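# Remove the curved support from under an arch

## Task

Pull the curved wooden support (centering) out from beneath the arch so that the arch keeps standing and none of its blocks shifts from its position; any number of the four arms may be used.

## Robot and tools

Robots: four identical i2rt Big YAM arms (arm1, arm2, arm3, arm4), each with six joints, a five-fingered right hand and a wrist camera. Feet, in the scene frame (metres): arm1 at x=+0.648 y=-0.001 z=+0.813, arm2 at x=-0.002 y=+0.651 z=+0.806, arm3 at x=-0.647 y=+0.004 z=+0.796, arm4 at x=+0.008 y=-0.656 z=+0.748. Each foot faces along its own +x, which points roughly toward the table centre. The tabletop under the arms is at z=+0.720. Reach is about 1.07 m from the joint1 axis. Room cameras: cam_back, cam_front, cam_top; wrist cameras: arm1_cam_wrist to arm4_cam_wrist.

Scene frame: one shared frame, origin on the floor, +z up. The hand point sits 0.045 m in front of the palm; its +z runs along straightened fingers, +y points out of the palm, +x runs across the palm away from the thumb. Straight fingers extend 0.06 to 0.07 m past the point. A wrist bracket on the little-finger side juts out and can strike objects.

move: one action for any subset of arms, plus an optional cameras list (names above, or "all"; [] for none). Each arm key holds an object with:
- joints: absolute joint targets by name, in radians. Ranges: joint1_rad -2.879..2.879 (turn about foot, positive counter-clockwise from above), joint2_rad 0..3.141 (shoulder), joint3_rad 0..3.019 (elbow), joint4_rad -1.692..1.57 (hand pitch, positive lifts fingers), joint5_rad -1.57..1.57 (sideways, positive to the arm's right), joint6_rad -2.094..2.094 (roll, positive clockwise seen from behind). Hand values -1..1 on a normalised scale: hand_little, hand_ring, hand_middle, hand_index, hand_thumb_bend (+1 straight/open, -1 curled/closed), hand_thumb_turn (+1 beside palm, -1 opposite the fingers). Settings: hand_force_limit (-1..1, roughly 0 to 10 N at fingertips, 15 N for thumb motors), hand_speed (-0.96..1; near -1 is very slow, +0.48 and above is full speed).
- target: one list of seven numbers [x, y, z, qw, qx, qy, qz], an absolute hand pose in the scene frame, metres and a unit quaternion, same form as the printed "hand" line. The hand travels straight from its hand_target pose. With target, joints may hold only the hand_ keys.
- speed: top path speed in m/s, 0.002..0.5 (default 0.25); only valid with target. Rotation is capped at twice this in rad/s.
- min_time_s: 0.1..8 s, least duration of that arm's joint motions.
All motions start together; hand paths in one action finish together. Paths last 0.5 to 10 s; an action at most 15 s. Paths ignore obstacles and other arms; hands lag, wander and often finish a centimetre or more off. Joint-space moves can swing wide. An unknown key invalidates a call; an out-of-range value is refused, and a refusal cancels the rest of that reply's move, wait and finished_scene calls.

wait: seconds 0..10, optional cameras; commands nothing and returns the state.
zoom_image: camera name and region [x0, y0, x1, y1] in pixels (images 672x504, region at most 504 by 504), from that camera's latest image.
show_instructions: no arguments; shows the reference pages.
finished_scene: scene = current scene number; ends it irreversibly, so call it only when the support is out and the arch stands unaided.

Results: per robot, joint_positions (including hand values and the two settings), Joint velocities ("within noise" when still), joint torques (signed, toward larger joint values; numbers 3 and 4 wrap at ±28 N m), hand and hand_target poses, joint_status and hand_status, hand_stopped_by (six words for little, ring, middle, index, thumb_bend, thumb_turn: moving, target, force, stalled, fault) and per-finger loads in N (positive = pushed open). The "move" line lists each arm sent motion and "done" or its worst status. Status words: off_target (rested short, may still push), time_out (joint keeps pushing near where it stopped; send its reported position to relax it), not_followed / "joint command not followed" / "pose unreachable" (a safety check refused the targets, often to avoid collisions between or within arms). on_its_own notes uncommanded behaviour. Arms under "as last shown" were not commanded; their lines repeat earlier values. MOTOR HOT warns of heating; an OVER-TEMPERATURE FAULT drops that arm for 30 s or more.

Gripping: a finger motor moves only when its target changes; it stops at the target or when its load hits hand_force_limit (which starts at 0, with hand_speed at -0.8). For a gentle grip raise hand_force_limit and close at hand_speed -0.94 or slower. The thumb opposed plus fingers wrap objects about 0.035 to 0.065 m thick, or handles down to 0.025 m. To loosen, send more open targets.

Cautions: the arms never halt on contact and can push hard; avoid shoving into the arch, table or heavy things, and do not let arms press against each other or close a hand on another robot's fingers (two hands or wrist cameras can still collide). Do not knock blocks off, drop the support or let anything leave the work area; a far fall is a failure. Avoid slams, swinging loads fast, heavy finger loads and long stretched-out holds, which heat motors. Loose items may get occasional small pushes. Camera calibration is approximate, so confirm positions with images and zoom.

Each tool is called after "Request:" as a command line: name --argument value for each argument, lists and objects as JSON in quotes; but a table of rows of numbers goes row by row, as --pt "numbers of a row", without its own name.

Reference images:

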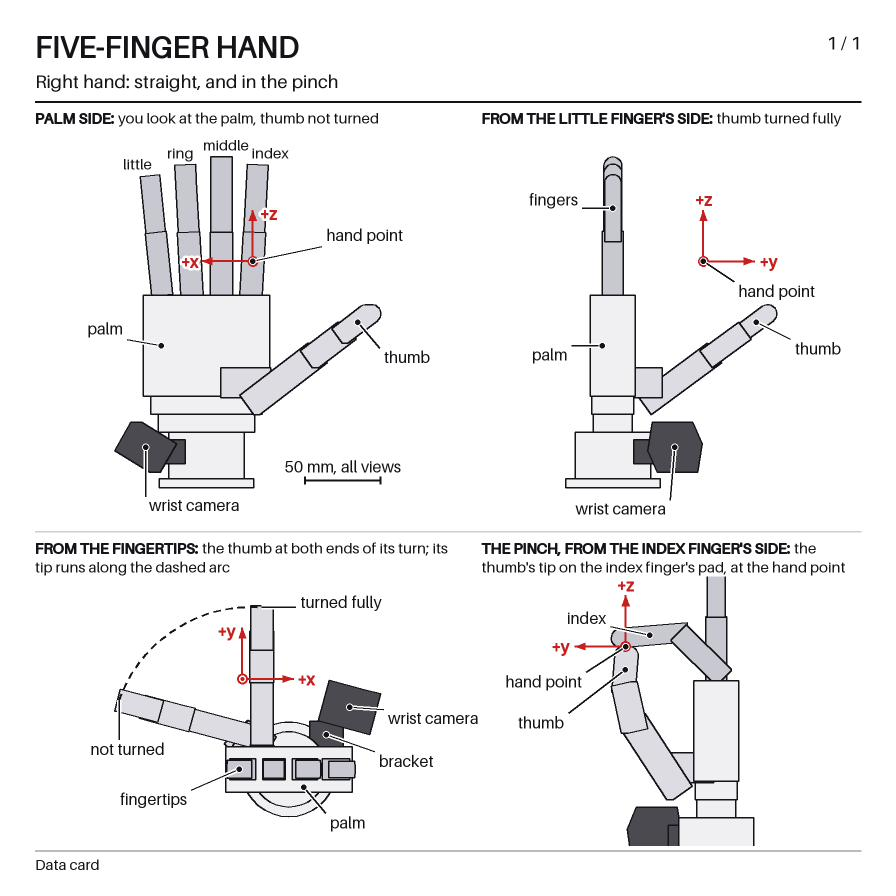

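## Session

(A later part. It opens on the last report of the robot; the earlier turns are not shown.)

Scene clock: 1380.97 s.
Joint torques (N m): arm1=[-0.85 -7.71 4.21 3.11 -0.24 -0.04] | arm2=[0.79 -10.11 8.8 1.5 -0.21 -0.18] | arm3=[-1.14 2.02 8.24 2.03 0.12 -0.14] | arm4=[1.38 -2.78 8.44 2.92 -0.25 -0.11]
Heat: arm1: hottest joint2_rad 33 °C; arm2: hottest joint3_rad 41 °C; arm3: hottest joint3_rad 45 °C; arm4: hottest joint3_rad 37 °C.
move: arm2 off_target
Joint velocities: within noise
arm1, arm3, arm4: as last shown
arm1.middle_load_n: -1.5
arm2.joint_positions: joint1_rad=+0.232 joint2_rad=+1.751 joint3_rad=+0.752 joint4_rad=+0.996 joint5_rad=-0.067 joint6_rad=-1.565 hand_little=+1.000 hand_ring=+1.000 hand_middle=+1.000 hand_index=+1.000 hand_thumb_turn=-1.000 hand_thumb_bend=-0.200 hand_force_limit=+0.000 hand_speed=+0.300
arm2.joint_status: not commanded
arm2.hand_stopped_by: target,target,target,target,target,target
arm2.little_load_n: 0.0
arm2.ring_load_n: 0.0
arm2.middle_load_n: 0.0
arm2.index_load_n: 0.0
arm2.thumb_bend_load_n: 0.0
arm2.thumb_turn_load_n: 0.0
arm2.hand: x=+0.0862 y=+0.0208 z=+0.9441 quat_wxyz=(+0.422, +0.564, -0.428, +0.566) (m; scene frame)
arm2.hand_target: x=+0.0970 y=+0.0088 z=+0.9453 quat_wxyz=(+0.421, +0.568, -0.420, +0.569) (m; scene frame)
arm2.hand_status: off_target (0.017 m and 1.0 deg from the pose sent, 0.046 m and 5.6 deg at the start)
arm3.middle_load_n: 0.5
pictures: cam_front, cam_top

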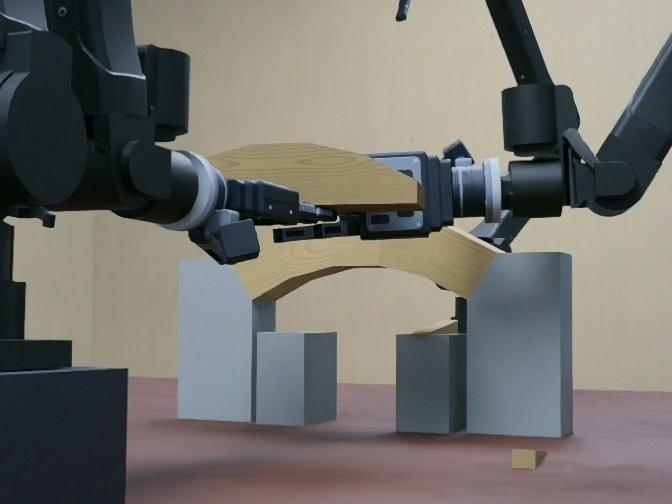

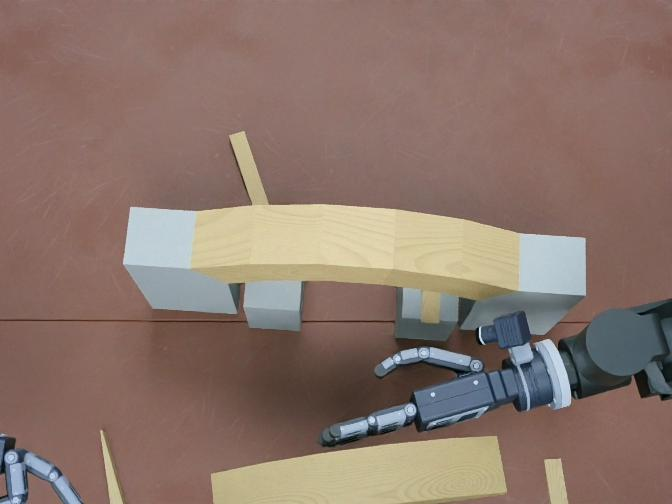

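Request:
move --arm1 '{"target":[0.227,-0.0137,0.850,0.5520,-0.4798,-0.4474,0.5147],"speed":0.04}' --arm2 '{"target":[0.097,0.008,0.889,0.4206,0.5684,-0.4206,0.5684],"speed":0.04}' --cameras '["cam_top","cam_front","cam_back"]'

Request:
zoom_image --camera "cam_front" --region '[160, 130, 500, 350]'

Scene clock: 1392.47 s.
Joint torques (N m): arm1=[-0.85 -6.12 4.22 3.18 -0.24 -0.11] | arm2=[0.79 -11.05 7.19 2.95 -0.21 -0.17] | arm3=[-1.08 2.08 8.25 2.02 0.12 -0.14] | arm4=[0.85 -2.43 8.4 3.02 -0.27 -0.11]
Heat: arm1: hottest joint2_rad 33 °C; arm2: hottest joint3_rad 41 °C; arm3: hottest joint3_rad 45 °C; arm4: hottest joint3_rad 37 °C.
move: arm1 off_target; arm2 off_target
Joint velocities: within noise
arm1.joint_positions: joint1_rad=-0.060 joint2_rad=+1.749 joint3_rad=+0.137 joint4_rad=+1.501 joint5_rad=+0.056 joint6_rad=-0.005 hand_little=+1.000 hand_ring=+1.000 hand_middle=+1.000 hand_index=+1.000 hand_thumb_turn=-1.000 hand_thumb_bend=-0.700 hand_force_limit=+0.000 hand_speed=+0.300
arm1.joint_status: not commanded
arm1.hand_stopped_by: target,target,target,target,target,target
arm1.little_load_n: -0.5
arm1.ring_load_n: -1.0
arm1.middle_load_n: -1.5
arm1.index_load_n: -1.0
arm1.thumb_bend_load_n: 0.0
arm1.thumb_turn_load_n: 0.0
arm1.hand: x=+0.2459 y=-0.0127 z=+0.8265 quat_wxyz=(+0.487, -0.546, -0.514, +0.447) (m; scene frame)
arm1.hand_target: x=+0.2280 y=-0.0138 z=+0.8508 quat_wxyz=(+0.511, -0.522, -0.494, +0.471) (m; scene frame)
arm1.hand_status: off_target (0.030 m and 15.2 deg from the pose sent, 0.025 m and 9.7 deg at the start; a joint's target at an end of its range on 55 of 62 steps)
arm2.joint_positions: joint1_rad=+0.232 joint2_rad=+1.906 joint3_rad=+0.752 joint4_rad=+1.119 joint5_rad=-0.067 joint6_rad=-1.565 hand_little=+1.000 hand_ring=+1.000 hand_middle=+1.000 hand_index=+1.000 hand_thumb_turn=-1.000 hand_thumb_bend=-0.200 hand_force_limit=+0.000 hand_speed=+0.300
arm2.joint_status: not commanded
arm2.hand_stopped_by: target,target,target,target,target,target
arm2.little_load_n: 0.0
arm2.ring_load_n: 0.0
arm2.middle_load_n: 0.0
arm2.index_load_n: 0.0
arm2.thumb_bend_load_n: 0.0
arm2.thumb_turn_load_n: 0.0
arm2.hand: x=+0.0865 y=+0.0200 z=+0.8819 quat_wxyz=(+0.415, +0.573, -0.435, +0.558) (m; scene frame)
arm2.hand_target: x=+0.0969 y=+0.0088 z=+0.8892 quat_wxyz=(+0.421, +0.568, -0.421, +0.568) (m; scene frame)
arm2.hand_status: off_target (0.017 m and 2.2 deg from the pose sent, 0.057 m and 1.0 deg at the start)
arm3, arm4: as last shown
arm3.middle_load_n: 0.0
arm4.little_load_n: 0.5
pictures: cam_back, cam_front, cam_top

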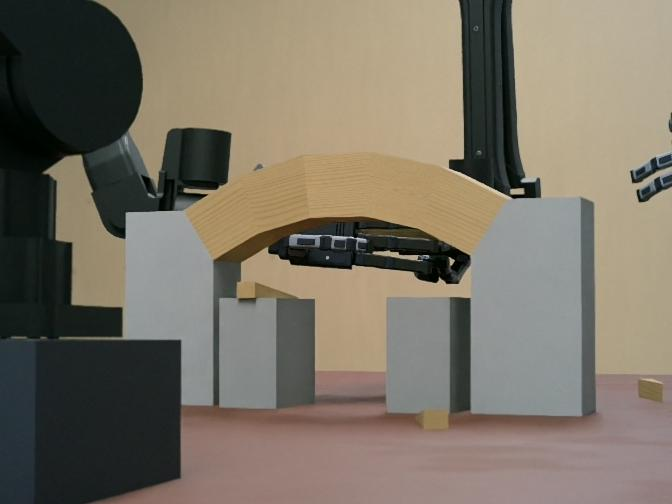

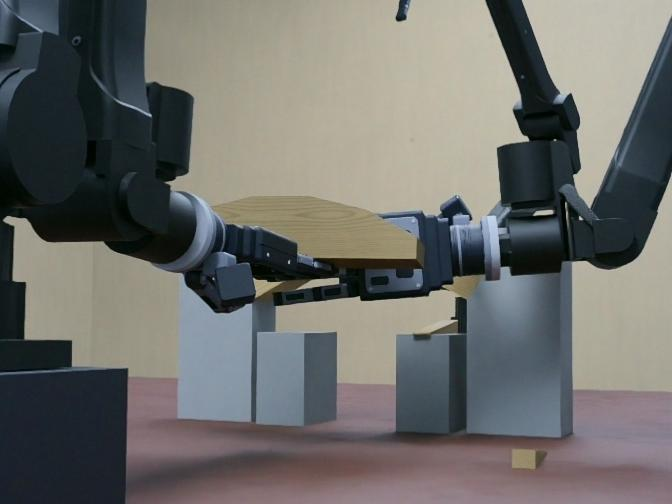

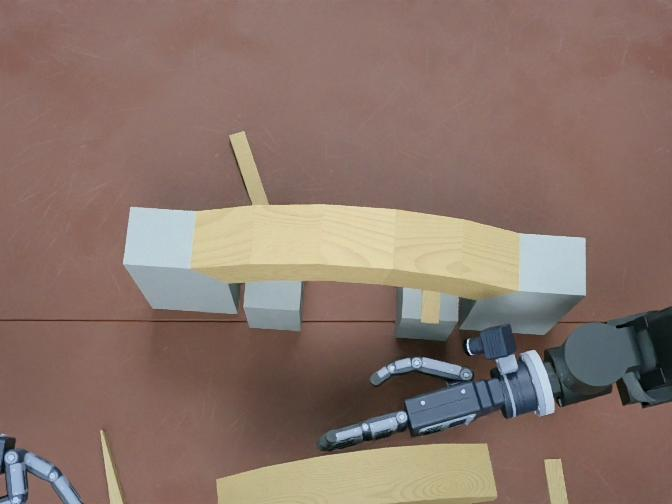

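Scaled by 1.482.

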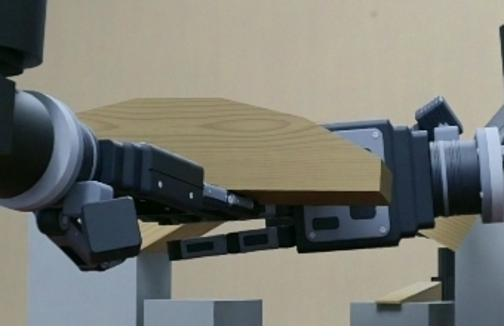

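Request:
move --arm2 '{"target":[0.111,0.006,0.889,0.4206,0.5684,-0.4206,0.5684],"speed":0.04}' --cameras '["cam_top"]'

Request:
zoom_image --camera "cam_top" --region '[200, 350, 600, 504]'

Scene clock: 1401.67 s.
Joint torques (N m): arm1=[-0.85 -6.12 4.22 3.18 -0.19 -0.12] | arm2=[0.97 -10.99 7.32 2.59 0.01 -0.16] | arm3=[-1.14 2.08 8.24 2.03 0.11 -0.14] | arm4=[1.55 -3.78 8.54 3 -0.31 -0.06]
Heat: arm1: hottest joint2_rad 32 °C; arm2: hottest joint3_rad 40 °C; arm3: hottest joint3_rad 45 °C; arm4: hottest joint3_rad 37 °C.
move: arm2 off_target
Joint velocities: within noise
arm1, arm3, arm4: as last shown
arm1.joint_positions: joint1_rad=-0.060 joint2_rad=+1.749 joint3_rad=+0.137 joint4_rad=+1.501 joint5_rad=+0.055 joint6_rad=-0.006 hand_little=+1.000 hand_ring=+1.000 hand_middle=+1.000 hand_index=+1.000 hand_thumb_turn=-1.000 hand_thumb_bend=-0.700 hand_force_limit=+0.000 hand_speed=+0.300
arm1.little_load_n: 0.0
arm1.index_load_n: -0.5
arm1.thumb_bend_load_n: 0.5
arm1.hand: x=+0.2459 y=-0.0129 z=+0.8264 quat_wxyz=(+0.487, -0.546, -0.514, +0.447) (m; scene frame)
arm1.hand_target: x=+0.2280 y=-0.0137 z=+0.8506 quat_wxyz=(+0.511, -0.522, -0.494, +0.471) (m; scene frame)
arm2.joint_positions: joint1_rad=+0.259 joint2_rad=+1.911 joint3_rad=+0.768 joint4_rad=+1.119 joint5_rad=-0.045 joint6_rad=-1.565 hand_little=+1.000 hand_ring=+1.000 hand_middle=+1.000 hand_index=+1.000 hand_thumb_turn=-1.000 hand_thumb_bend=-0.200 hand_force_limit=+0.000 hand_speed=+0.300
arm2.joint_status: not commanded
arm2.hand_stopped_by: target,target,target,target,target,target
arm2.little_load_n: 0.0
arm2.ring_load_n: 0.0
arm2.middle_load_n: -0.5
arm2.index_load_n: 0.0
arm2.thumb_bend_load_n: 0.0
arm2.thumb_turn_load_n: 0.0
arm2.hand: x=+0.1001 y=+0.0170 z=+0.8858 quat_wxyz=(+0.416, +0.571, -0.431, +0.561) (m; scene frame)
arm2.hand_target: x=+0.1109 y=+0.0067 z=+0.8891 quat_wxyz=(+0.420, +0.568, -0.421, +0.568) (m; scene frame)
arm2.hand_status: off_target (0.016 m and 1.6 deg from the pose sent, 0.029 m and 2.2 deg at the start)
arm4.little_load_n: 0.0
arm4.thumb_turn_load_n: 0.5
pictures: cam_top

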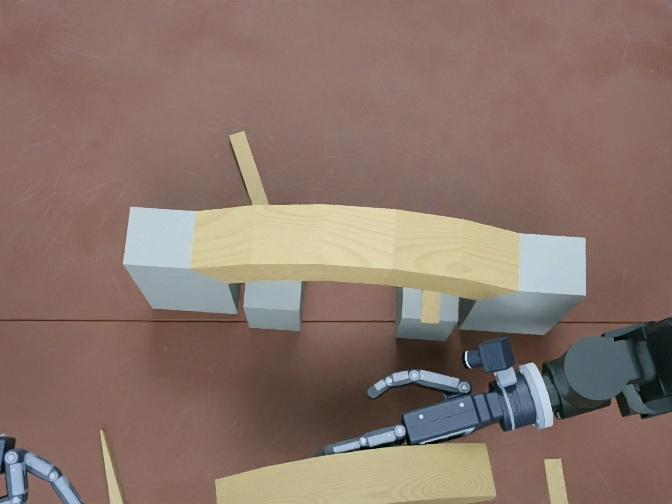

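Scaled by 1.260.

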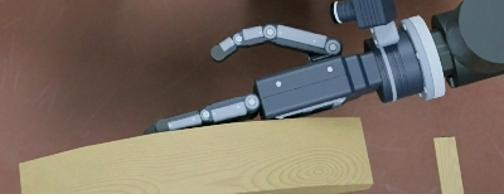

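Request:
move --arm1 '{"target":[0.230,-0.0137,0.800,0.5520,-0.4798,-0.4474,0.5147],"speed":0.04}' --arm2 '{"target":[0.109,0.006,0.842,0.4206,0.5684,-0.4206,0.5684],"speed":0.04}' --cameras '["cam_top","cam_front"]'

Request:
zoom_image --camera "cam_front" --region '[160, 150, 520, 400]'

Request:
zoom_image --camera "cam_top" --region '[200, 350, 600, 504]'

Scene clock: 1419.57 s.
Joint torques (N m): arm1=[-0.85 -6.65 3.75 3.07 -0.2 -0.11] | arm2=[0.62 -11.99 6.35 3.12 -0.32 -0.17] | arm3=[-1.14 2.08 8.24 2.02 0.11 -0.14] | arm4=[0.62 -3.72 8.58 2.88 -0.27 -0.13]
Heat: arm1: hottest joint2_rad 32 °C; arm2: hottest joint3_rad 41 °C; arm3: hottest joint3_rad 45 °C; arm4: hottest joint3_rad 37 °C.
move: arm1 off_target; arm2 off_target
Joint velocities: within noise
arm1.joint_positions: joint1_rad=-0.060 joint2_rad=+1.889 joint3_rad=+0.158 joint4_rad=+1.505 joint5_rad=+0.055 joint6_rad=-0.007 hand_little=+1.000 hand_ring=+1.000 hand_middle=+1.000 hand_index=+1.000 hand_thumb_turn=-1.000 hand_thumb_bend=-0.700 hand_force_limit=+0.000 hand_speed=+0.300
arm1.joint_status: not commanded
arm1.hand_stopped_by: target,target,target,target,target,target
arm1.little_load_n: -0.5
arm1.ring_load_n: -0.5
arm1.middle_load_n: -0.5
arm1.index_load_n: 0.0
arm1.thumb_bend_load_n: 0.5
arm1.thumb_turn_load_n: 0.0
arm1.hand: x=+0.2549 y=-0.0130 z=+0.7793 quat_wxyz=(+0.456, -0.571, -0.541, +0.415) (m; scene frame)
arm1.hand_target: x=+0.2311 y=-0.0137 z=+0.8011 quat_wxyz=(+0.482, -0.548, -0.522, +0.441) (m; scene frame)
arm1.hand_status: off_target (0.032 m and 21.8 deg from the pose sent, 0.031 m and 15.2 deg at the start; pose on its path clipped on 20 of 80 steps; a joint's target at an end of its range on 80 of 80 steps)
arm2.joint_positions: joint1_rad=+0.259 joint2_rad=+2.051 joint3_rad=+0.781 joint4_rad=+1.228 joint5_rad=-0.040 joint6_rad=-1.565 hand_little=+1.000 hand_ring=+1.000 hand_middle=+1.000 hand_index=+1.000 hand_thumb_turn=-1.000 hand_thumb_bend=-0.200 hand_force_limit=+0.000 hand_speed=+0.300
arm2.joint_status: not commanded
arm2.hand_stopped_by: target,target,target,target,target,target
arm2.little_load_n: -1.5
arm2.ring_load_n: 0.0
arm2.middle_load_n: 0.0
arm2.index_load_n: 0.0
arm2.thumb_bend_load_n: 0.0
arm2.thumb_turn_load_n: 0.0
arm2.hand: x=+0.0992 y=+0.0181 z=+0.8340 quat_wxyz=(+0.414, +0.575, -0.436, +0.555) (m; scene frame)
arm2.hand_target: x=+0.1088 y=+0.0068 z=+0.8422 quat_wxyz=(+0.421, +0.568, -0.421, +0.568) (m; scene frame)
arm2.hand_status: off_target (0.017 m and 2.6 deg from the pose sent, 0.046 m and 1.6 deg at the start)
arm3, arm4: as last shown
arm4.thumb_bend_load_n: 0.5
pictures: cam_front, cam_top

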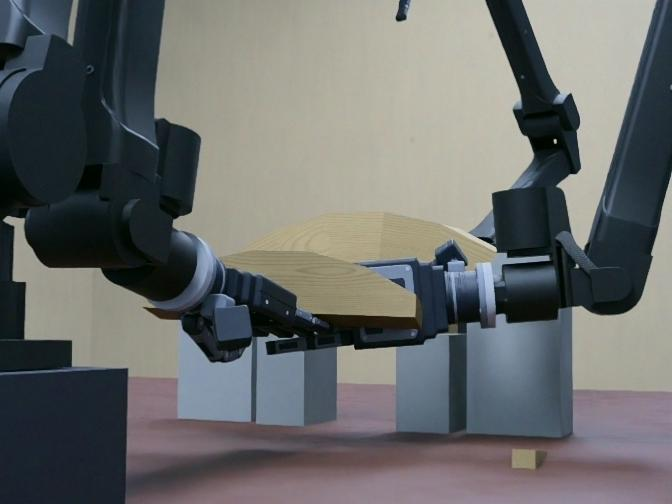

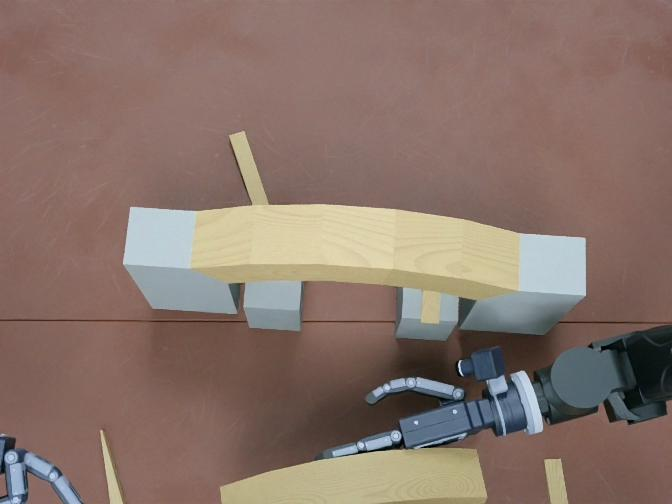

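Scaled by 1.400.

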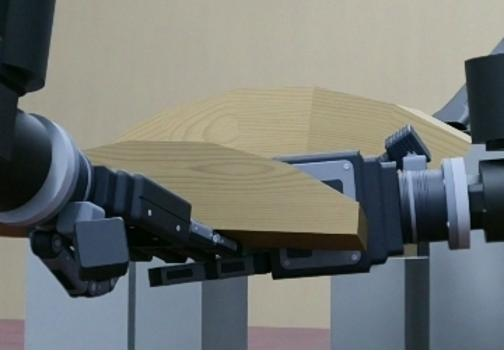

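Scaled by 1.260.

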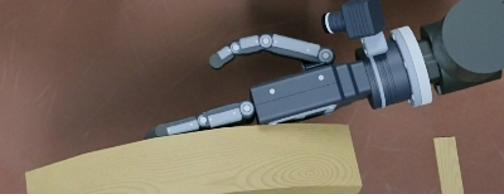

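Request:
move --arm1 '{"target":[0.232,-0.0137,0.757,0.5349,-0.4988,-0.4651,0.4988],"speed":0.04}' --arm2 '{"target":[0.109,0.006,0.800,0.4206,0.5684,-0.4206,0.5684],"speed":0.04}' --cameras '["cam_top","cam_front"]'

Request:
zoom_image --camera "cam_front" --region '[160, 180, 520, 450]'

Request:
zoom_image --camera "cam_top" --region '[200, 350, 600, 504]'

Scene clock: 1433.17 s.
Joint torques (N m): arm1=[-0.97 -7.41 2.37 2.91 -0.23 -0.08] | arm2=[0.62 -12.81 5.46 3.22 -0.33 -0.17] | arm3=[-1.14 2.02 8.25 2.02 0.11 -0.14] | arm4=[1.73 -2.73 8.66 3.06 -0.28 -0.1]
Heat: arm1: hottest joint2_rad 32 °C; arm2: hottest joint3_rad 39 °C; arm3: hottest joint3_rad 45 °C; arm4: hottest joint3_rad 37 °C.
move: arm1 off_target; arm2 off_target
Joint velocities: within noise
arm1.joint_positions: joint1_rad=-0.060 joint2_rad=+2.017 joint3_rad=+0.205 joint4_rad=+1.509 joint5_rad=+0.054 joint6_rad=-0.007 hand_little=+1.000 hand_ring=+1.000 hand_middle=+1.000 hand_index=+1.000 hand_thumb_turn=-1.000 hand_thumb_bend=-0.700 hand_force_limit=+0.000 hand_speed=+0.300
arm1.joint_status: not commanded
arm1.hand_stopped_by: target,target,target,target,target,target
arm1.little_load_n: -0.5
arm1.ring_load_n: 0.0
arm1.middle_load_n: 0.0
arm1.index_load_n: 0.0
arm1.thumb_bend_load_n: 0.0
arm1.thumb_turn_load_n: 0.0
arm1.hand: x=+0.2543 y=-0.0132 z=+0.7404 quat_wxyz=(+0.434, -0.587, -0.558, +0.394) (m; scene frame)
arm1.hand_target: x=+0.2327 y=-0.0137 z=+0.7580 quat_wxyz=(+0.457, -0.569, -0.542, +0.417) (m; scene frame)
arm1.hand_status: off_target (0.028 m and 22.3 deg from the pose sent, 0.032 m and 17.8 deg at the start; pose on its path clipped on 24 of 97 steps; a joint's target at an end of its range on 97 of 97 steps)
arm2.joint_positions: joint1_rad=+0.259 joint2_rad=+2.177 joint3_rad=+0.811 joint4_rad=+1.320 joint5_rad=-0.039 joint6_rad=-1.565 hand_little=+1.000 hand_ring=+1.000 hand_middle=+1.000 hand_index=+1.000 hand_thumb_turn=-1.000 hand_thumb_bend=-0.200 hand_force_limit=+0.000 hand_speed=+0.300
arm2.joint_status: not commanded
arm2.hand_stopped_by: target,target,target,target,target,target
arm2.little_load_n: -1.5
arm2.ring_load_n: 0.0
arm2.middle_load_n: 0.0
arm2.index_load_n: 0.0
arm2.thumb_bend_load_n: 0.0
arm2.thumb_turn_load_n: 0.0
arm2.hand: x=+0.0993 y=+0.0173 z=+0.7916 quat_wxyz=(+0.413, +0.576, -0.437, +0.554) (m; scene frame)
arm2.hand_target: x=+0.1087 y=+0.0068 z=+0.8003 quat_wxyz=(+0.421, +0.568, -0.421, +0.568) (m; scene frame)
arm2.hand_status: off_target (0.017 m and 2.8 deg from the pose sent, 0.037 m and 2.6 deg at the start)
arm3, arm4: as last shown
arm4.thumb_bend_load_n: 0.0
pictures: cam_front, cam_top

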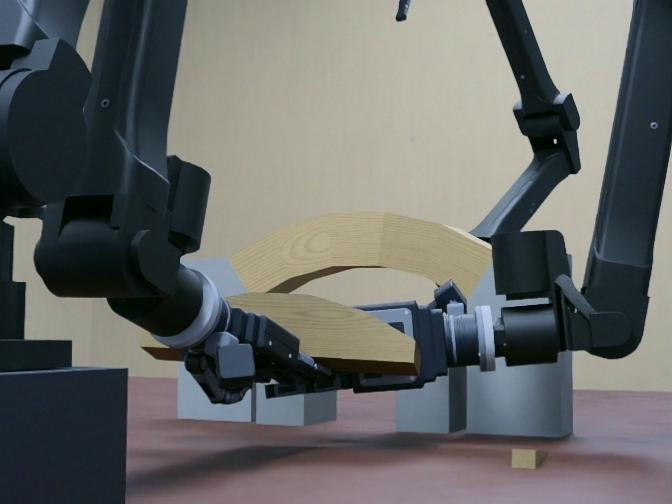

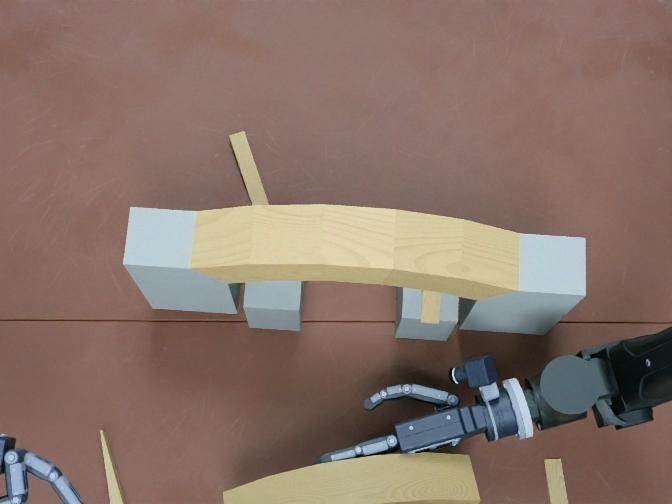

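Scaled by 1.400.

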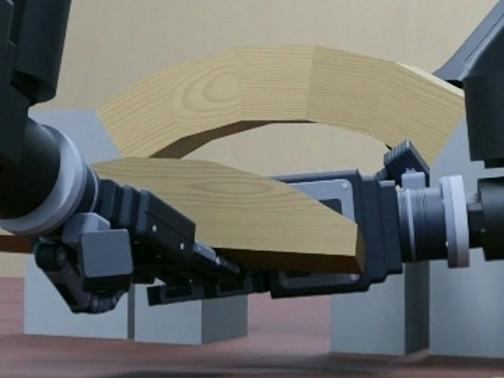

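Scaled by 1.260.

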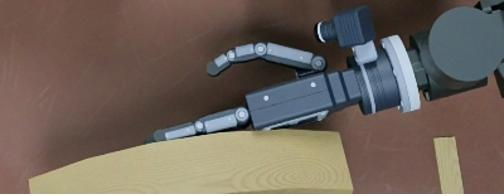

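Request:
move --arm1 '{"target":[0.234,-0.0137,0.730,0.5349,-0.4988,-0.4651,0.4988],"speed":0.03,"joints":{"hand_speed":-0.3,"hand_thumb_bend":-0.88}}' --arm2 '{"target":[0.109,0.006,0.777,0.4206,0.5684,-0.4206,0.5684],"speed":0.03}' --cameras '["cam_top","cam_front"]'

Request:
zoom_image --camera "cam_front" --region '[120, 220, 480, 490]'

Scene clock: 1464.43 s.
Joint torques (N m): arm1=[-1.08 -7.88 1.62 2.89 -0.19 -0.08] | arm2=[0.5 -13.16 5.03 3.25 -0.33 -0.17] | arm3=[-1.14 2.02 8.25 2.02 0.12 -0.14] | arm4=[0.79 -3.25 8.43 2.81 -0.28 -0.11]
Heat: arm1: hottest joint2_rad 32 °C; arm2: hottest joint3_rad 38 °C; arm3: hottest joint3_rad 45 °C; arm4: hottest joint3_rad 37 °C.
move: arm1 off_target; arm2 off_target
Joint velocities: within noise
arm1.joint_positions: joint1_rad=-0.060 joint2_rad=+2.097 joint3_rad=+0.236 joint4_rad=+1.509 joint5_rad=+0.052 joint6_rad=-0.007 hand_little=+1.000 hand_ring=+1.000 hand_middle=+1.000 hand_index=+1.000 hand_thumb_turn=-1.000 hand_thumb_bend=-0.880 hand_force_limit=+0.000 hand_speed=-0.300
arm1.joint_status: all done
arm1.hand_stopped_by: target,target,target,target,target,target
arm1.little_load_n: -0.5
arm1.ring_load_n: 0.0
arm1.middle_load_n: -0.5
arm1.index_load_n: 0.0
arm1.thumb_bend_load_n: 0.0
arm1.thumb_turn_load_n: 0.0
arm1.hand: x=+0.2554 y=-0.0136 z=+0.7150 quat_wxyz=(+0.420, -0.596, -0.569, +0.380) (m; scene frame)
arm1.hand_target: x=+0.2344 y=-0.0137 z=+0.7310 quat_wxyz=(+0.442, -0.579, -0.554, +0.403) (m; scene frame)
arm1.hand_status: off_target (0.026 m and 25.0 deg from the pose sent, 0.023 m and 22.3 deg at the start; pose on its path clipped on 52 of 169 steps; a joint's target at an end of its range on 169 of 169 steps)
arm2.joint_positions: joint1_rad=+0.259 joint2_rad=+2.246 joint3_rad=+0.834 joint4_rad=+1.367 joint5_rad=-0.039 joint6_rad=-1.565 hand_little=+1.000 hand_ring=+1.000 hand_middle=+1.000 hand_index=+1.000 hand_thumb_turn=-1.000 hand_thumb_bend=-0.200 hand_force_limit=+0.000 hand_speed=+0.300
arm2.joint_status: not commanded
arm2.hand_stopped_by: target,target,target,target,target,target
arm2.little_load_n: -1.0
arm2.ring_load_n: 0.0
arm2.middle_load_n: 0.0
arm2.index_load_n: 0.0
arm2.thumb_bend_load_n: 0.0
arm2.thumb_turn_load_n: 0.0
arm2.hand: x=+0.0995 y=+0.0166 z=+0.7692 quat_wxyz=(+0.413, +0.576, -0.437, +0.554) (m; scene frame)
arm2.hand_target: x=+0.1088 y=+0.0067 z=+0.7772 quat_wxyz=(+0.421, +0.568, -0.421, +0.568) (m; scene frame)
arm2.hand_status: off_target (0.016 m and 2.8 deg from the pose sent, 0.021 m and 2.8 deg at the start)
arm3, arm4: as last shown
arm4.thumb_turn_load_n: 0.0
pictures: cam_front, cam_top

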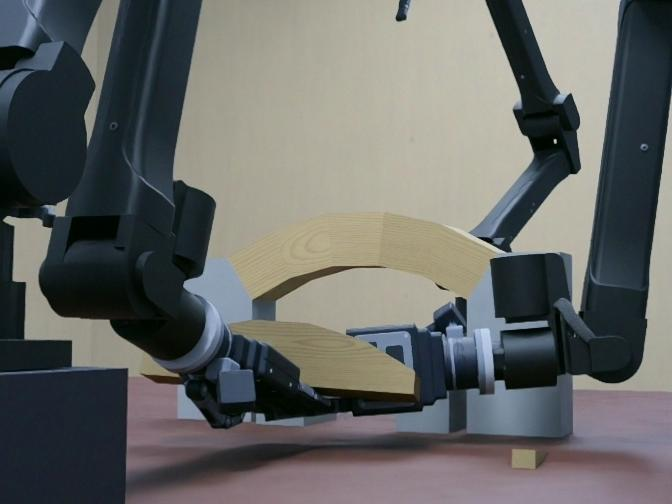

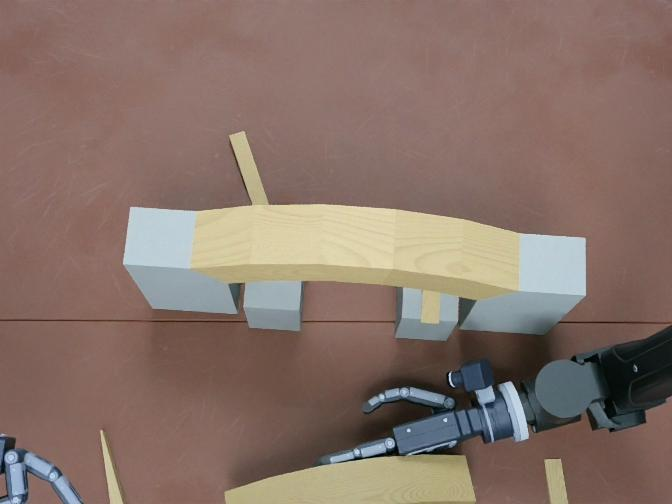

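Scaled by 1.400.

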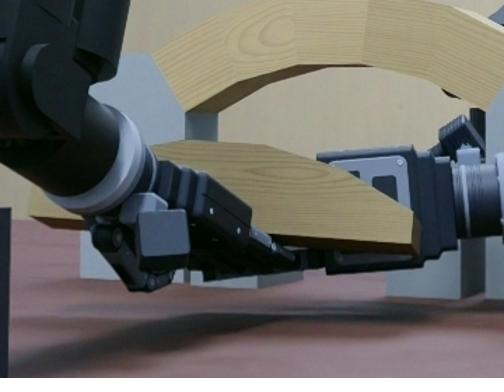

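Request:
move --arm1 '{"target":[0.235,-0.0137,0.710,0.5349,-0.4988,-0.4651,0.4988],"speed":0.03}' --arm2 '{"target":[0.109,0.006,0.772,0.4206,0.5684,-0.4206,0.5684],"speed":0.03}' --cameras '["cam_top","cam_front","cam_back"]'

Request:
zoom_image --camera "cam_front" --region '[120, 240, 480, 490]'

Request:
zoom_image --camera "cam_back" --region '[190, 240, 500, 440]'

Scene clock: 1482.53 s.
Joint torques (N m): arm1=[-1.03 -8.12 1.1 2.8 -0.2 -0.08] | arm2=[0.56 -13.27 4.94 3.4 -0.44 -0.17] | arm3=[-1.14 2.02 8.25 2.02 0.12 -0.14] | arm4=[-0.5 -2.32 8.5 2.88 -0.19 -0.08]
Heat: arm1: hottest joint2_rad 32 °C; arm2: hottest joint3_rad 37 °C; arm3: hottest joint3_rad 45 °C; arm4: hottest joint3_rad 37 °C.
move: arm1 off_target; arm2 off_target
Joint velocities: within noise
arm1.joint_positions: joint1_rad=-0.060 joint2_rad=+2.155 joint3_rad=+0.263 joint4_rad=+1.510 joint5_rad=+0.052 joint6_rad=-0.007 hand_little=+1.000 hand_ring=+1.000 hand_middle=+1.000 hand_index=+1.000 hand_thumb_turn=-1.000 hand_thumb_bend=-0.880 hand_force_limit=+0.000 hand_speed=-0.300
arm1.joint_status: not commanded
arm1.hand_stopped_by: target,target,target,target,target,target
arm1.little_load_n: -0.5
arm1.ring_load_n: 0.0
arm1.middle_load_n: -0.5
arm1.index_load_n: 0.0
arm1.thumb_bend_load_n: 0.0
arm1.thumb_turn_load_n: 0.0
arm1.hand: x=+0.2552 y=-0.0136 z=+0.6966 quat_wxyz=(+0.411, -0.602, -0.575, +0.371) (m; scene frame)
arm1.hand_target: x=+0.2354 y=-0.0137 z=+0.7108 quat_wxyz=(+0.432, -0.587, -0.561, +0.393) (m; scene frame)
arm1.hand_status: off_target (0.024 m and 26.8 deg from the pose sent, 0.021 m and 25.1 deg at the start; pose on its path clipped on 69 of 195 steps; a joint's target at an end of its range on 195 of 195 steps)
arm2.joint_positions: joint1_rad=+0.259 joint2_rad=+2.262 joint3_rad=+0.838 joint4_rad=+1.373 joint5_rad=-0.036 joint6_rad=-1.565 hand_little=+1.000 hand_ring=+1.000 hand_middle=+1.000 hand_index=+1.000 hand_thumb_turn=-1.000 hand_thumb_bend=-0.200 hand_force_limit=+0.000 hand_speed=+0.300
arm2.joint_status: not commanded
arm2.hand_stopped_by: target,target,target,target,target,target
arm2.little_load_n: -1.5
arm2.ring_load_n: 0.0
arm2.middle_load_n: 0.0
arm2.index_load_n: -1.0
arm2.thumb_bend_load_n: 0.0
arm2.thumb_turn_load_n: 0.5
arm2.hand: x=+0.0988 y=+0.0174 z=+0.7622 quat_wxyz=(+0.412, +0.576, -0.439, +0.552) (m; scene frame)
arm2.hand_target: x=+0.1087 y=+0.0069 z=+0.7721 quat_wxyz=(+0.421, +0.569, -0.421, +0.568) (m; scene frame)
arm2.hand_status: off_target (0.018 m and 3.2 deg from the pose sent, 0.014 m and 2.8 deg at the start)
arm3: as last shown
arm4.joint_positions: joint1_rad=-0.757 joint2_rad=+0.913 joint3_rad=+0.412 joint4_rad=+0.277 joint5_rad=-0.598 joint6_rad=-1.589 hand_little=-1.000 hand_ring=-1.000 hand_middle=+0.398 hand_index=+0.400 hand_thumb_turn=-1.000 hand_thumb_bend=-0.060 hand_force_limit=+0.000 hand_speed=-0.850
arm4.joint_status: not commanded
arm4.hand_stopped_by: target,target,target,target,target,target
arm4.little_load_n: 0.0
arm4.ring_load_n: 0.0
arm4.middle_load_n: 0.0
arm4.index_load_n: 0.0
arm4.thumb_bend_load_n: 0.0
arm4.thumb_turn_load_n: 0.0
arm4.hand: x=+0.2493 y=-0.2871 z=+0.9428 quat_wxyz=(-0.449, +0.602, +0.485, +0.447) (m; scene frame)
arm4.hand_target: x=+0.2464 y=-0.2857 z=+0.9487 quat_wxyz=(-0.451, +0.590, +0.490, +0.457) (m; scene frame)
arm4.hand_status: not commanded
pictures: cam_back, cam_front, cam_top

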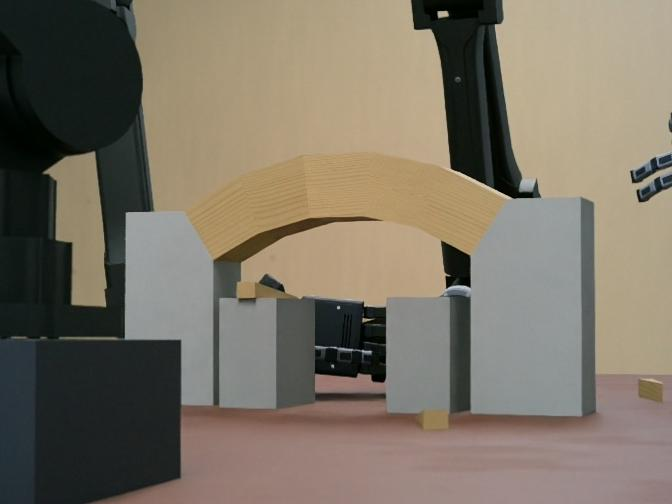

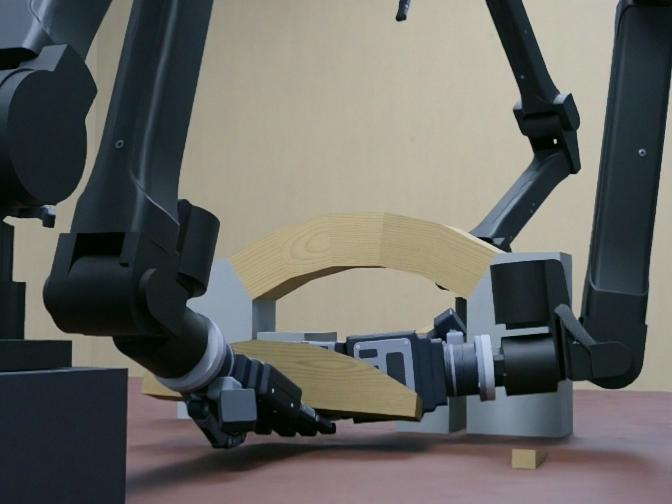

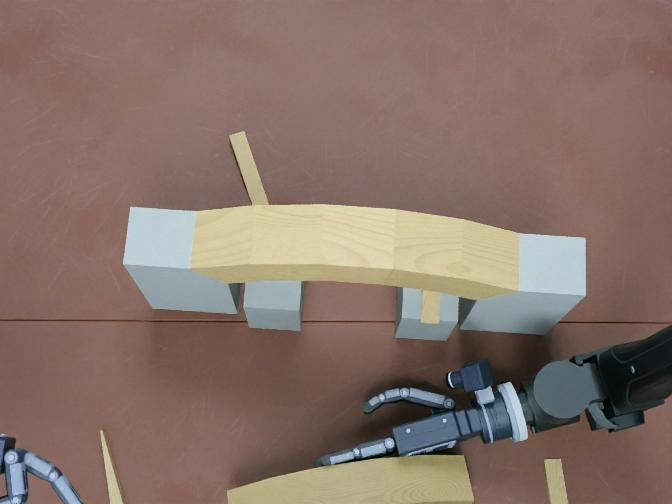

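Scaled by 1.400.

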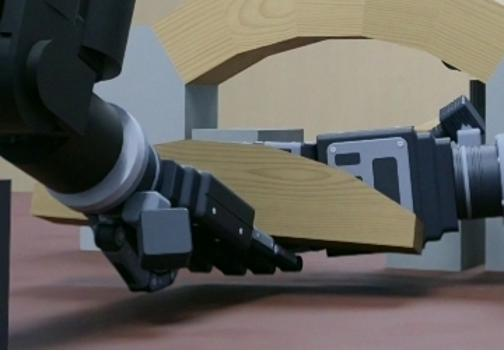

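Scaled by 1.626.

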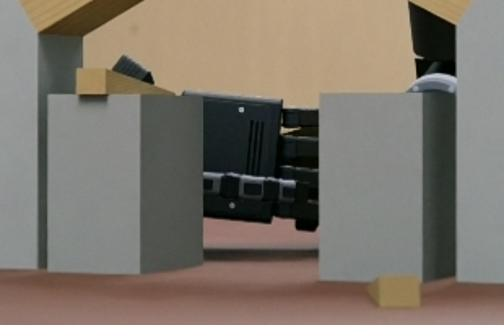

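Request:
move --arm2 '{"target":[0.106,0.006,0.800,0.4206,0.5684,-0.4206,0.5684],"speed":0.04}' --cameras '["cam_back","cam_front","cam_top"]'

Request:
zoom_image --camera "cam_back" --region '[290, 270, 410, 410]'

Scene clock: 1503.50 s.
Joint torques (N m): arm1=[-1.03 -8.35 0.81 2.81 -0.21 -0.08] | arm2=[0.03 -16.15 3.37 1.65 -0.55 -0.18] | arm3=[-1.14 2.08 8.25 2.02 0.12 -0.14] | arm4=[1.55 -3.37 8.64 2.69 -0.28 -0.09]
Heat: arm1: hottest joint2_rad 32 °C; arm2: hottest joint3_rad 36 °C; arm3: hottest joint3_rad 45 °C; arm4: hottest joint3_rad 37 °C.
move: arm2 off_target
Joint velocities: within noise
arm1, arm4: as last shown
arm1.joint_positions: joint1_rad=-0.060 joint2_rad=+2.158 joint3_rad=+0.266 joint4_rad=+1.510 joint5_rad=+0.052 joint6_rad=-0.007 hand_little=+1.000 hand_ring=+1.000 hand_middle=+1.000 hand_index=+1.000 hand_thumb_turn=-1.000 hand_thumb_bend=-0.880 hand_force_limit=+0.000 hand_speed=-0.300
arm1.middle_load_n: 0.0
arm1.index_load_n: -0.5
arm1.thumb_bend_load_n: 0.5
arm1.hand: x=+0.2540 y=-0.0136 z=+0.6960 quat_wxyz=(+0.411, -0.602, -0.575, +0.372) (m; scene frame)
arm1.hand_target: x=+0.2352 y=-0.0137 z=+0.7109 quat_wxyz=(+0.432, -0.586, -0.561, +0.393) (m; scene frame)
arm2.joint_positions: joint1_rad=+0.259 joint2_rad=+2.215 joint3_rad=+0.838 joint4_rad=+1.362 joint5_rad=-0.040 joint6_rad=-1.565 hand_little=+1.000 hand_ring=+1.000 hand_middle=+1.000 hand_index=+1.000 hand_thumb_turn=-1.000 hand_thumb_bend=-0.200 hand_force_limit=+0.000 hand_speed=+0.300
arm2.joint_status: not commanded
arm2.hand_stopped_by: target,target,target,target,target,target
arm2.little_load_n: 0.0
arm2.ring_load_n: -1.5
arm2.middle_load_n: 0.0
arm2.index_load_n: 0.0
arm2.thumb_bend_load_n: 0.0
arm2.thumb_turn_load_n: 0.0
arm2.hand: x=+0.1012 y=+0.0104 z=+0.7887 quat_wxyz=(+0.420, +0.567, -0.430, +0.563) (m; scene frame)
arm2.hand_target: x=+0.1059 y=+0.0062 z=+0.7998 quat_wxyz=(+0.421, +0.568, -0.421, +0.568) (m; scene frame)
arm2.hand_status: off_target (0.013 m and 1.3 deg from the pose sent, 0.040 m and 3.1 deg at the start)
arm3.joint_positions: joint1_rad=-0.402 joint2_rad=+0.638 joint3_rad=+1.558 joint4_rad=-1.221 joint5_rad=+0.097 joint6_rad=-1.295 hand_little=+1.000 hand_ring=+1.000 hand_middle=+1.000 hand_index=+1.000 hand_thumb_turn=+1.000 hand_thumb_bend=+1.000 hand_force_limit=+0.000 hand_speed=-0.800
arm3.joint_status: not commanded
arm3.hand_stopped_by: target,target,target,target,target,target
arm3.little_load_n: 0.0
arm3.ring_load_n: 0.0
arm3.middle_load_n: 0.0
arm3.index_load_n: 0.0
arm3.thumb_bend_load_n: 0.0
arm3.thumb_turn_load_n: 0.0
arm3.hand: x=-0.4534 y=-0.1429 z=+1.3863 quat_wxyz=(+0.073, +0.756, -0.286, +0.584) (m; scene frame)
arm3.hand_target: x=-0.4561 y=-0.1418 z=+1.3953 quat_wxyz=(+0.073, +0.750, -0.284, +0.593) (m; scene frame)
arm3.hand_status: not commanded
pictures: cam_back, cam_front, cam_top

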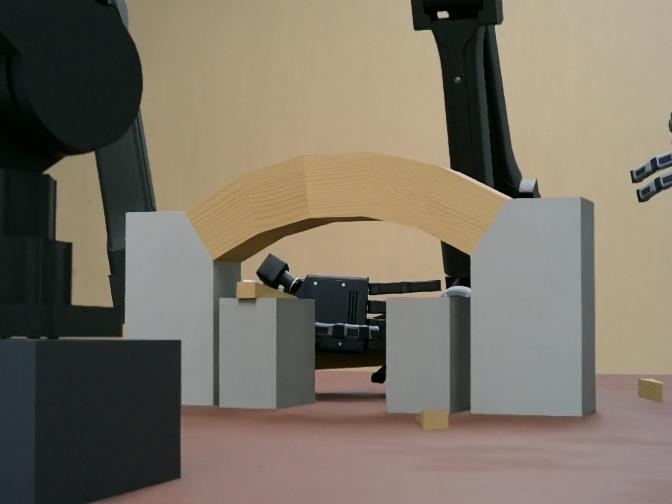

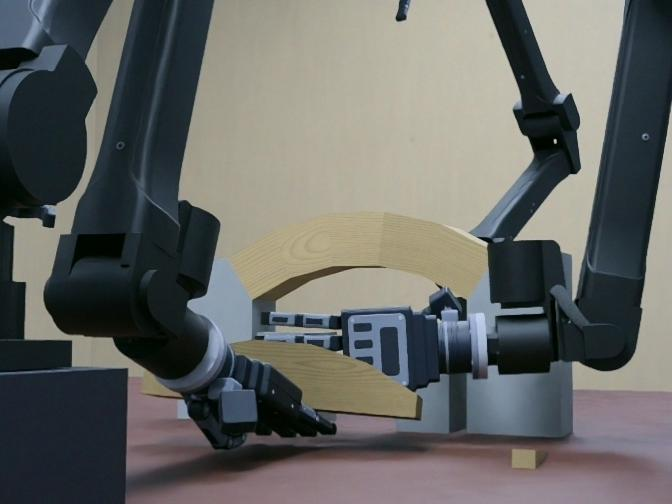

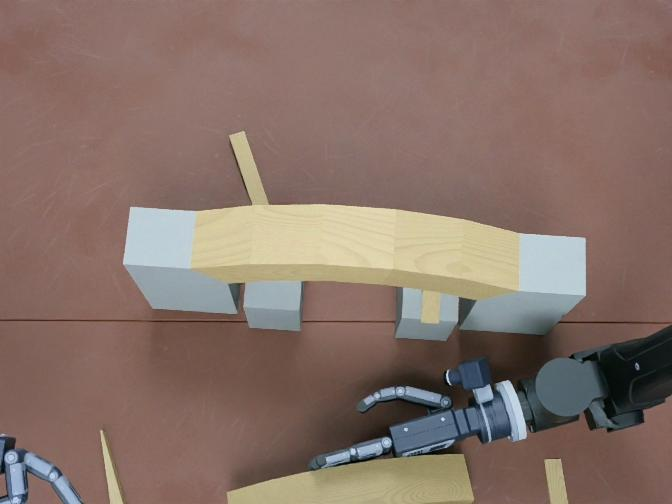

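Scaled by 3.600.

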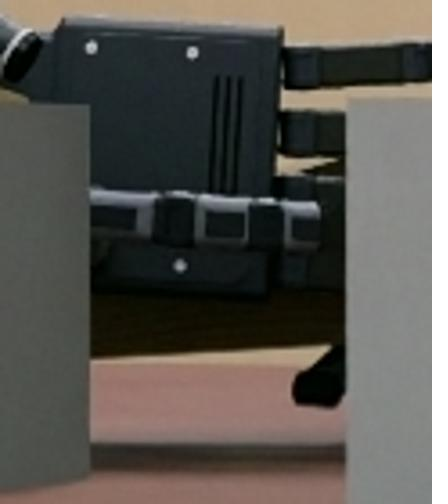

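Request:
move --arm1 '{"target":[0.2352,-0.0137,0.703,0.5349,-0.4988,-0.4651,0.4988],"speed":0.03}' --cameras '["cam_front","cam_back","cam_top","arm1_cam_wrist"]'

Scene clock: 1537.90 s.
Joint torques (N m): arm1=[-1.03 -8.18 0.92 2.74 -0.21 -0.08] | arm2=[0.03 -16.15 3.36 1.76 -0.53 -0.16] | arm3=[-1.14 2.02 8.24 2.02 0.12 -0.14] | arm4=[1.2 -2.96 8.47 3.22 -0.34 -0.12]
Heat: arm1: hottest joint2_rad 32 °C; arm2: hottest joint2_rad 35 °C; arm3: hottest joint3_rad 45 °C; arm4: hottest joint3_rad 37 °C.
move: arm1 off_target
Joint velocities: within noise
arm1.joint_positions: joint1_rad=-0.060 joint2_rad=+2.176 joint3_rad=+0.273 joint4_rad=+1.512 joint5_rad=+0.052 joint6_rad=-0.007 hand_little=+1.000 hand_ring=+1.000 hand_middle=+1.000 hand_index=+1.000 hand_thumb_turn=-1.000 hand_thumb_bend=-0.880 hand_force_limit=+0.000 hand_speed=-0.300
arm1.joint_status: not commanded
arm1.hand_stopped_by: target,target,target,target,target,target
arm1.little_load_n: -0.5
arm1.ring_load_n: 0.0
arm1.middle_load_n: 0.0
arm1.index_load_n: -0.5
arm1.thumb_bend_load_n: 0.0
arm1.thumb_turn_load_n: 0.0
arm1.hand: x=+0.2543 y=-0.0136 z=+0.6906 quat_wxyz=(+0.409, -0.603, -0.577, +0.369) (m; scene frame)
arm1.hand_target: x=+0.2354 y=-0.0137 z=+0.7038 quat_wxyz=(+0.429, -0.589, -0.564, +0.390) (m; scene frame)
arm1.hand_status: off_target (0.023 m and 27.2 deg from the pose sent, 0.020 m and 26.7 deg at the start; pose on its path clipped on 78 of 212 steps; a joint's target at an end of its range on 212 of 212 steps)
arm2, arm3, arm4: as last shown
arm2.joint_positions: joint1_rad=+0.259 joint2_rad=+2.215 joint3_rad=+0.838 joint4_rad=+1.360 joint5_rad=-0.040 joint6_rad=-1.566 hand_little=+1.000 hand_ring=+1.000 hand_middle=+1.000 hand_index=+1.000 hand_thumb_turn=-1.000 hand_thumb_bend=-0.200 hand_force_limit=+0.000 hand_speed=+0.300
arm2.ring_load_n: 0.0
arm2.middle_load_n: -1.5
arm2.thumb_turn_load_n: 0.5
arm2.hand: x=+0.1010 y=+0.0104 z=+0.7882 quat_wxyz=(+0.420, +0.568, -0.430, +0.562) (m; scene frame)
arm2.hand_target: x=+0.1060 y=+0.0062 z=+0.7998 quat_wxyz=(+0.421, +0.568, -0.421, +0.568) (m; scene frame)
arm4.little_load_n: 0.5
pictures: arm1_cam_wrist, cam_back, cam_front, cam_top
camera_calibration:
arm1_cam_wrist: T_world_to_cam=[[0.388485, 0.297377, -0.87215, 0.508699], [0.533777, -0.844142, -0.0500645, -0.117033], [-0.751107, -0.446084, -0.486669, 0.640484], [0, 0, 0, 1]] pos_world=[0.345919, 0.035642, 0.749507]

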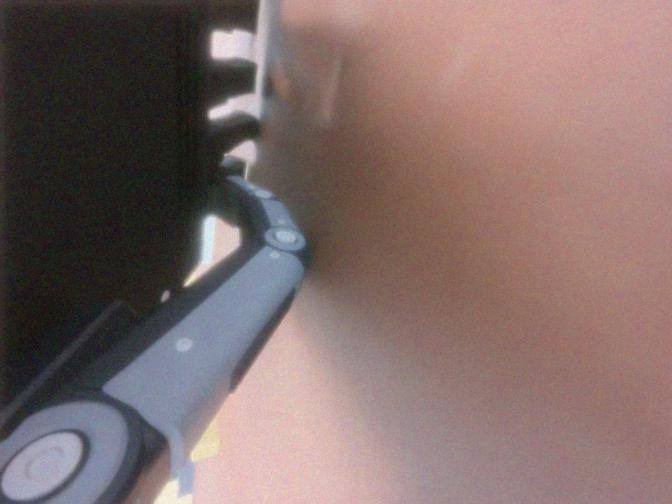

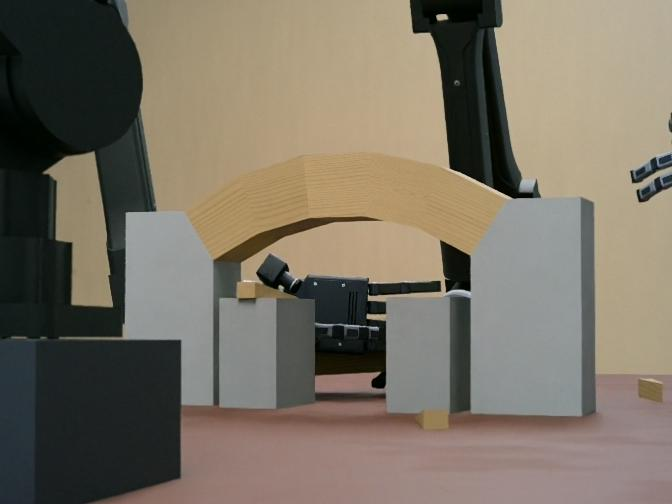

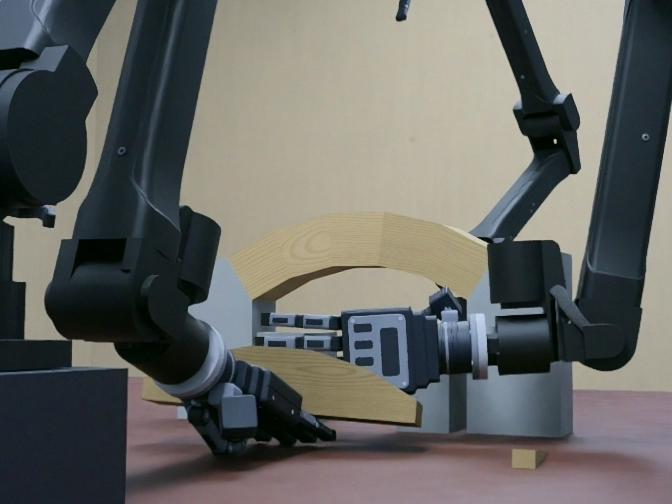

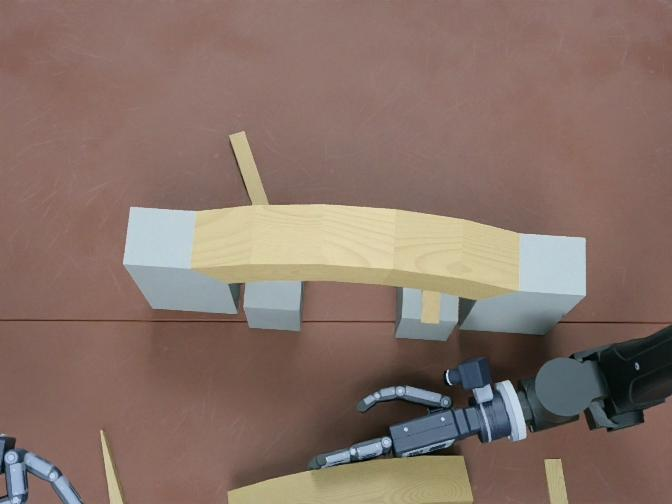

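Request:
zoom_image --camera "cam_front" --region '[120, 280, 460, 480]'

Request:
zoom_image --camera "cam_back" --region '[230, 240, 490, 430]'

Scaled by 1.482.

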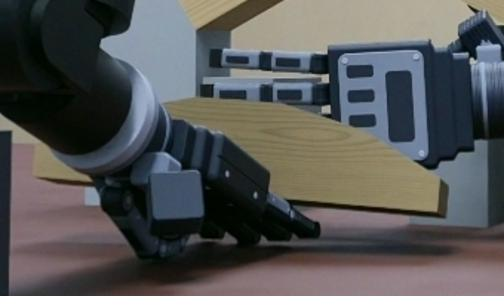

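Scaled by 1.938.

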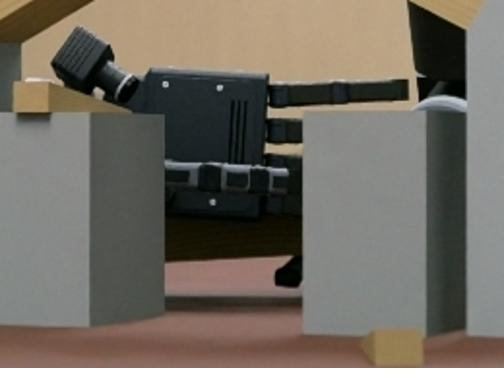

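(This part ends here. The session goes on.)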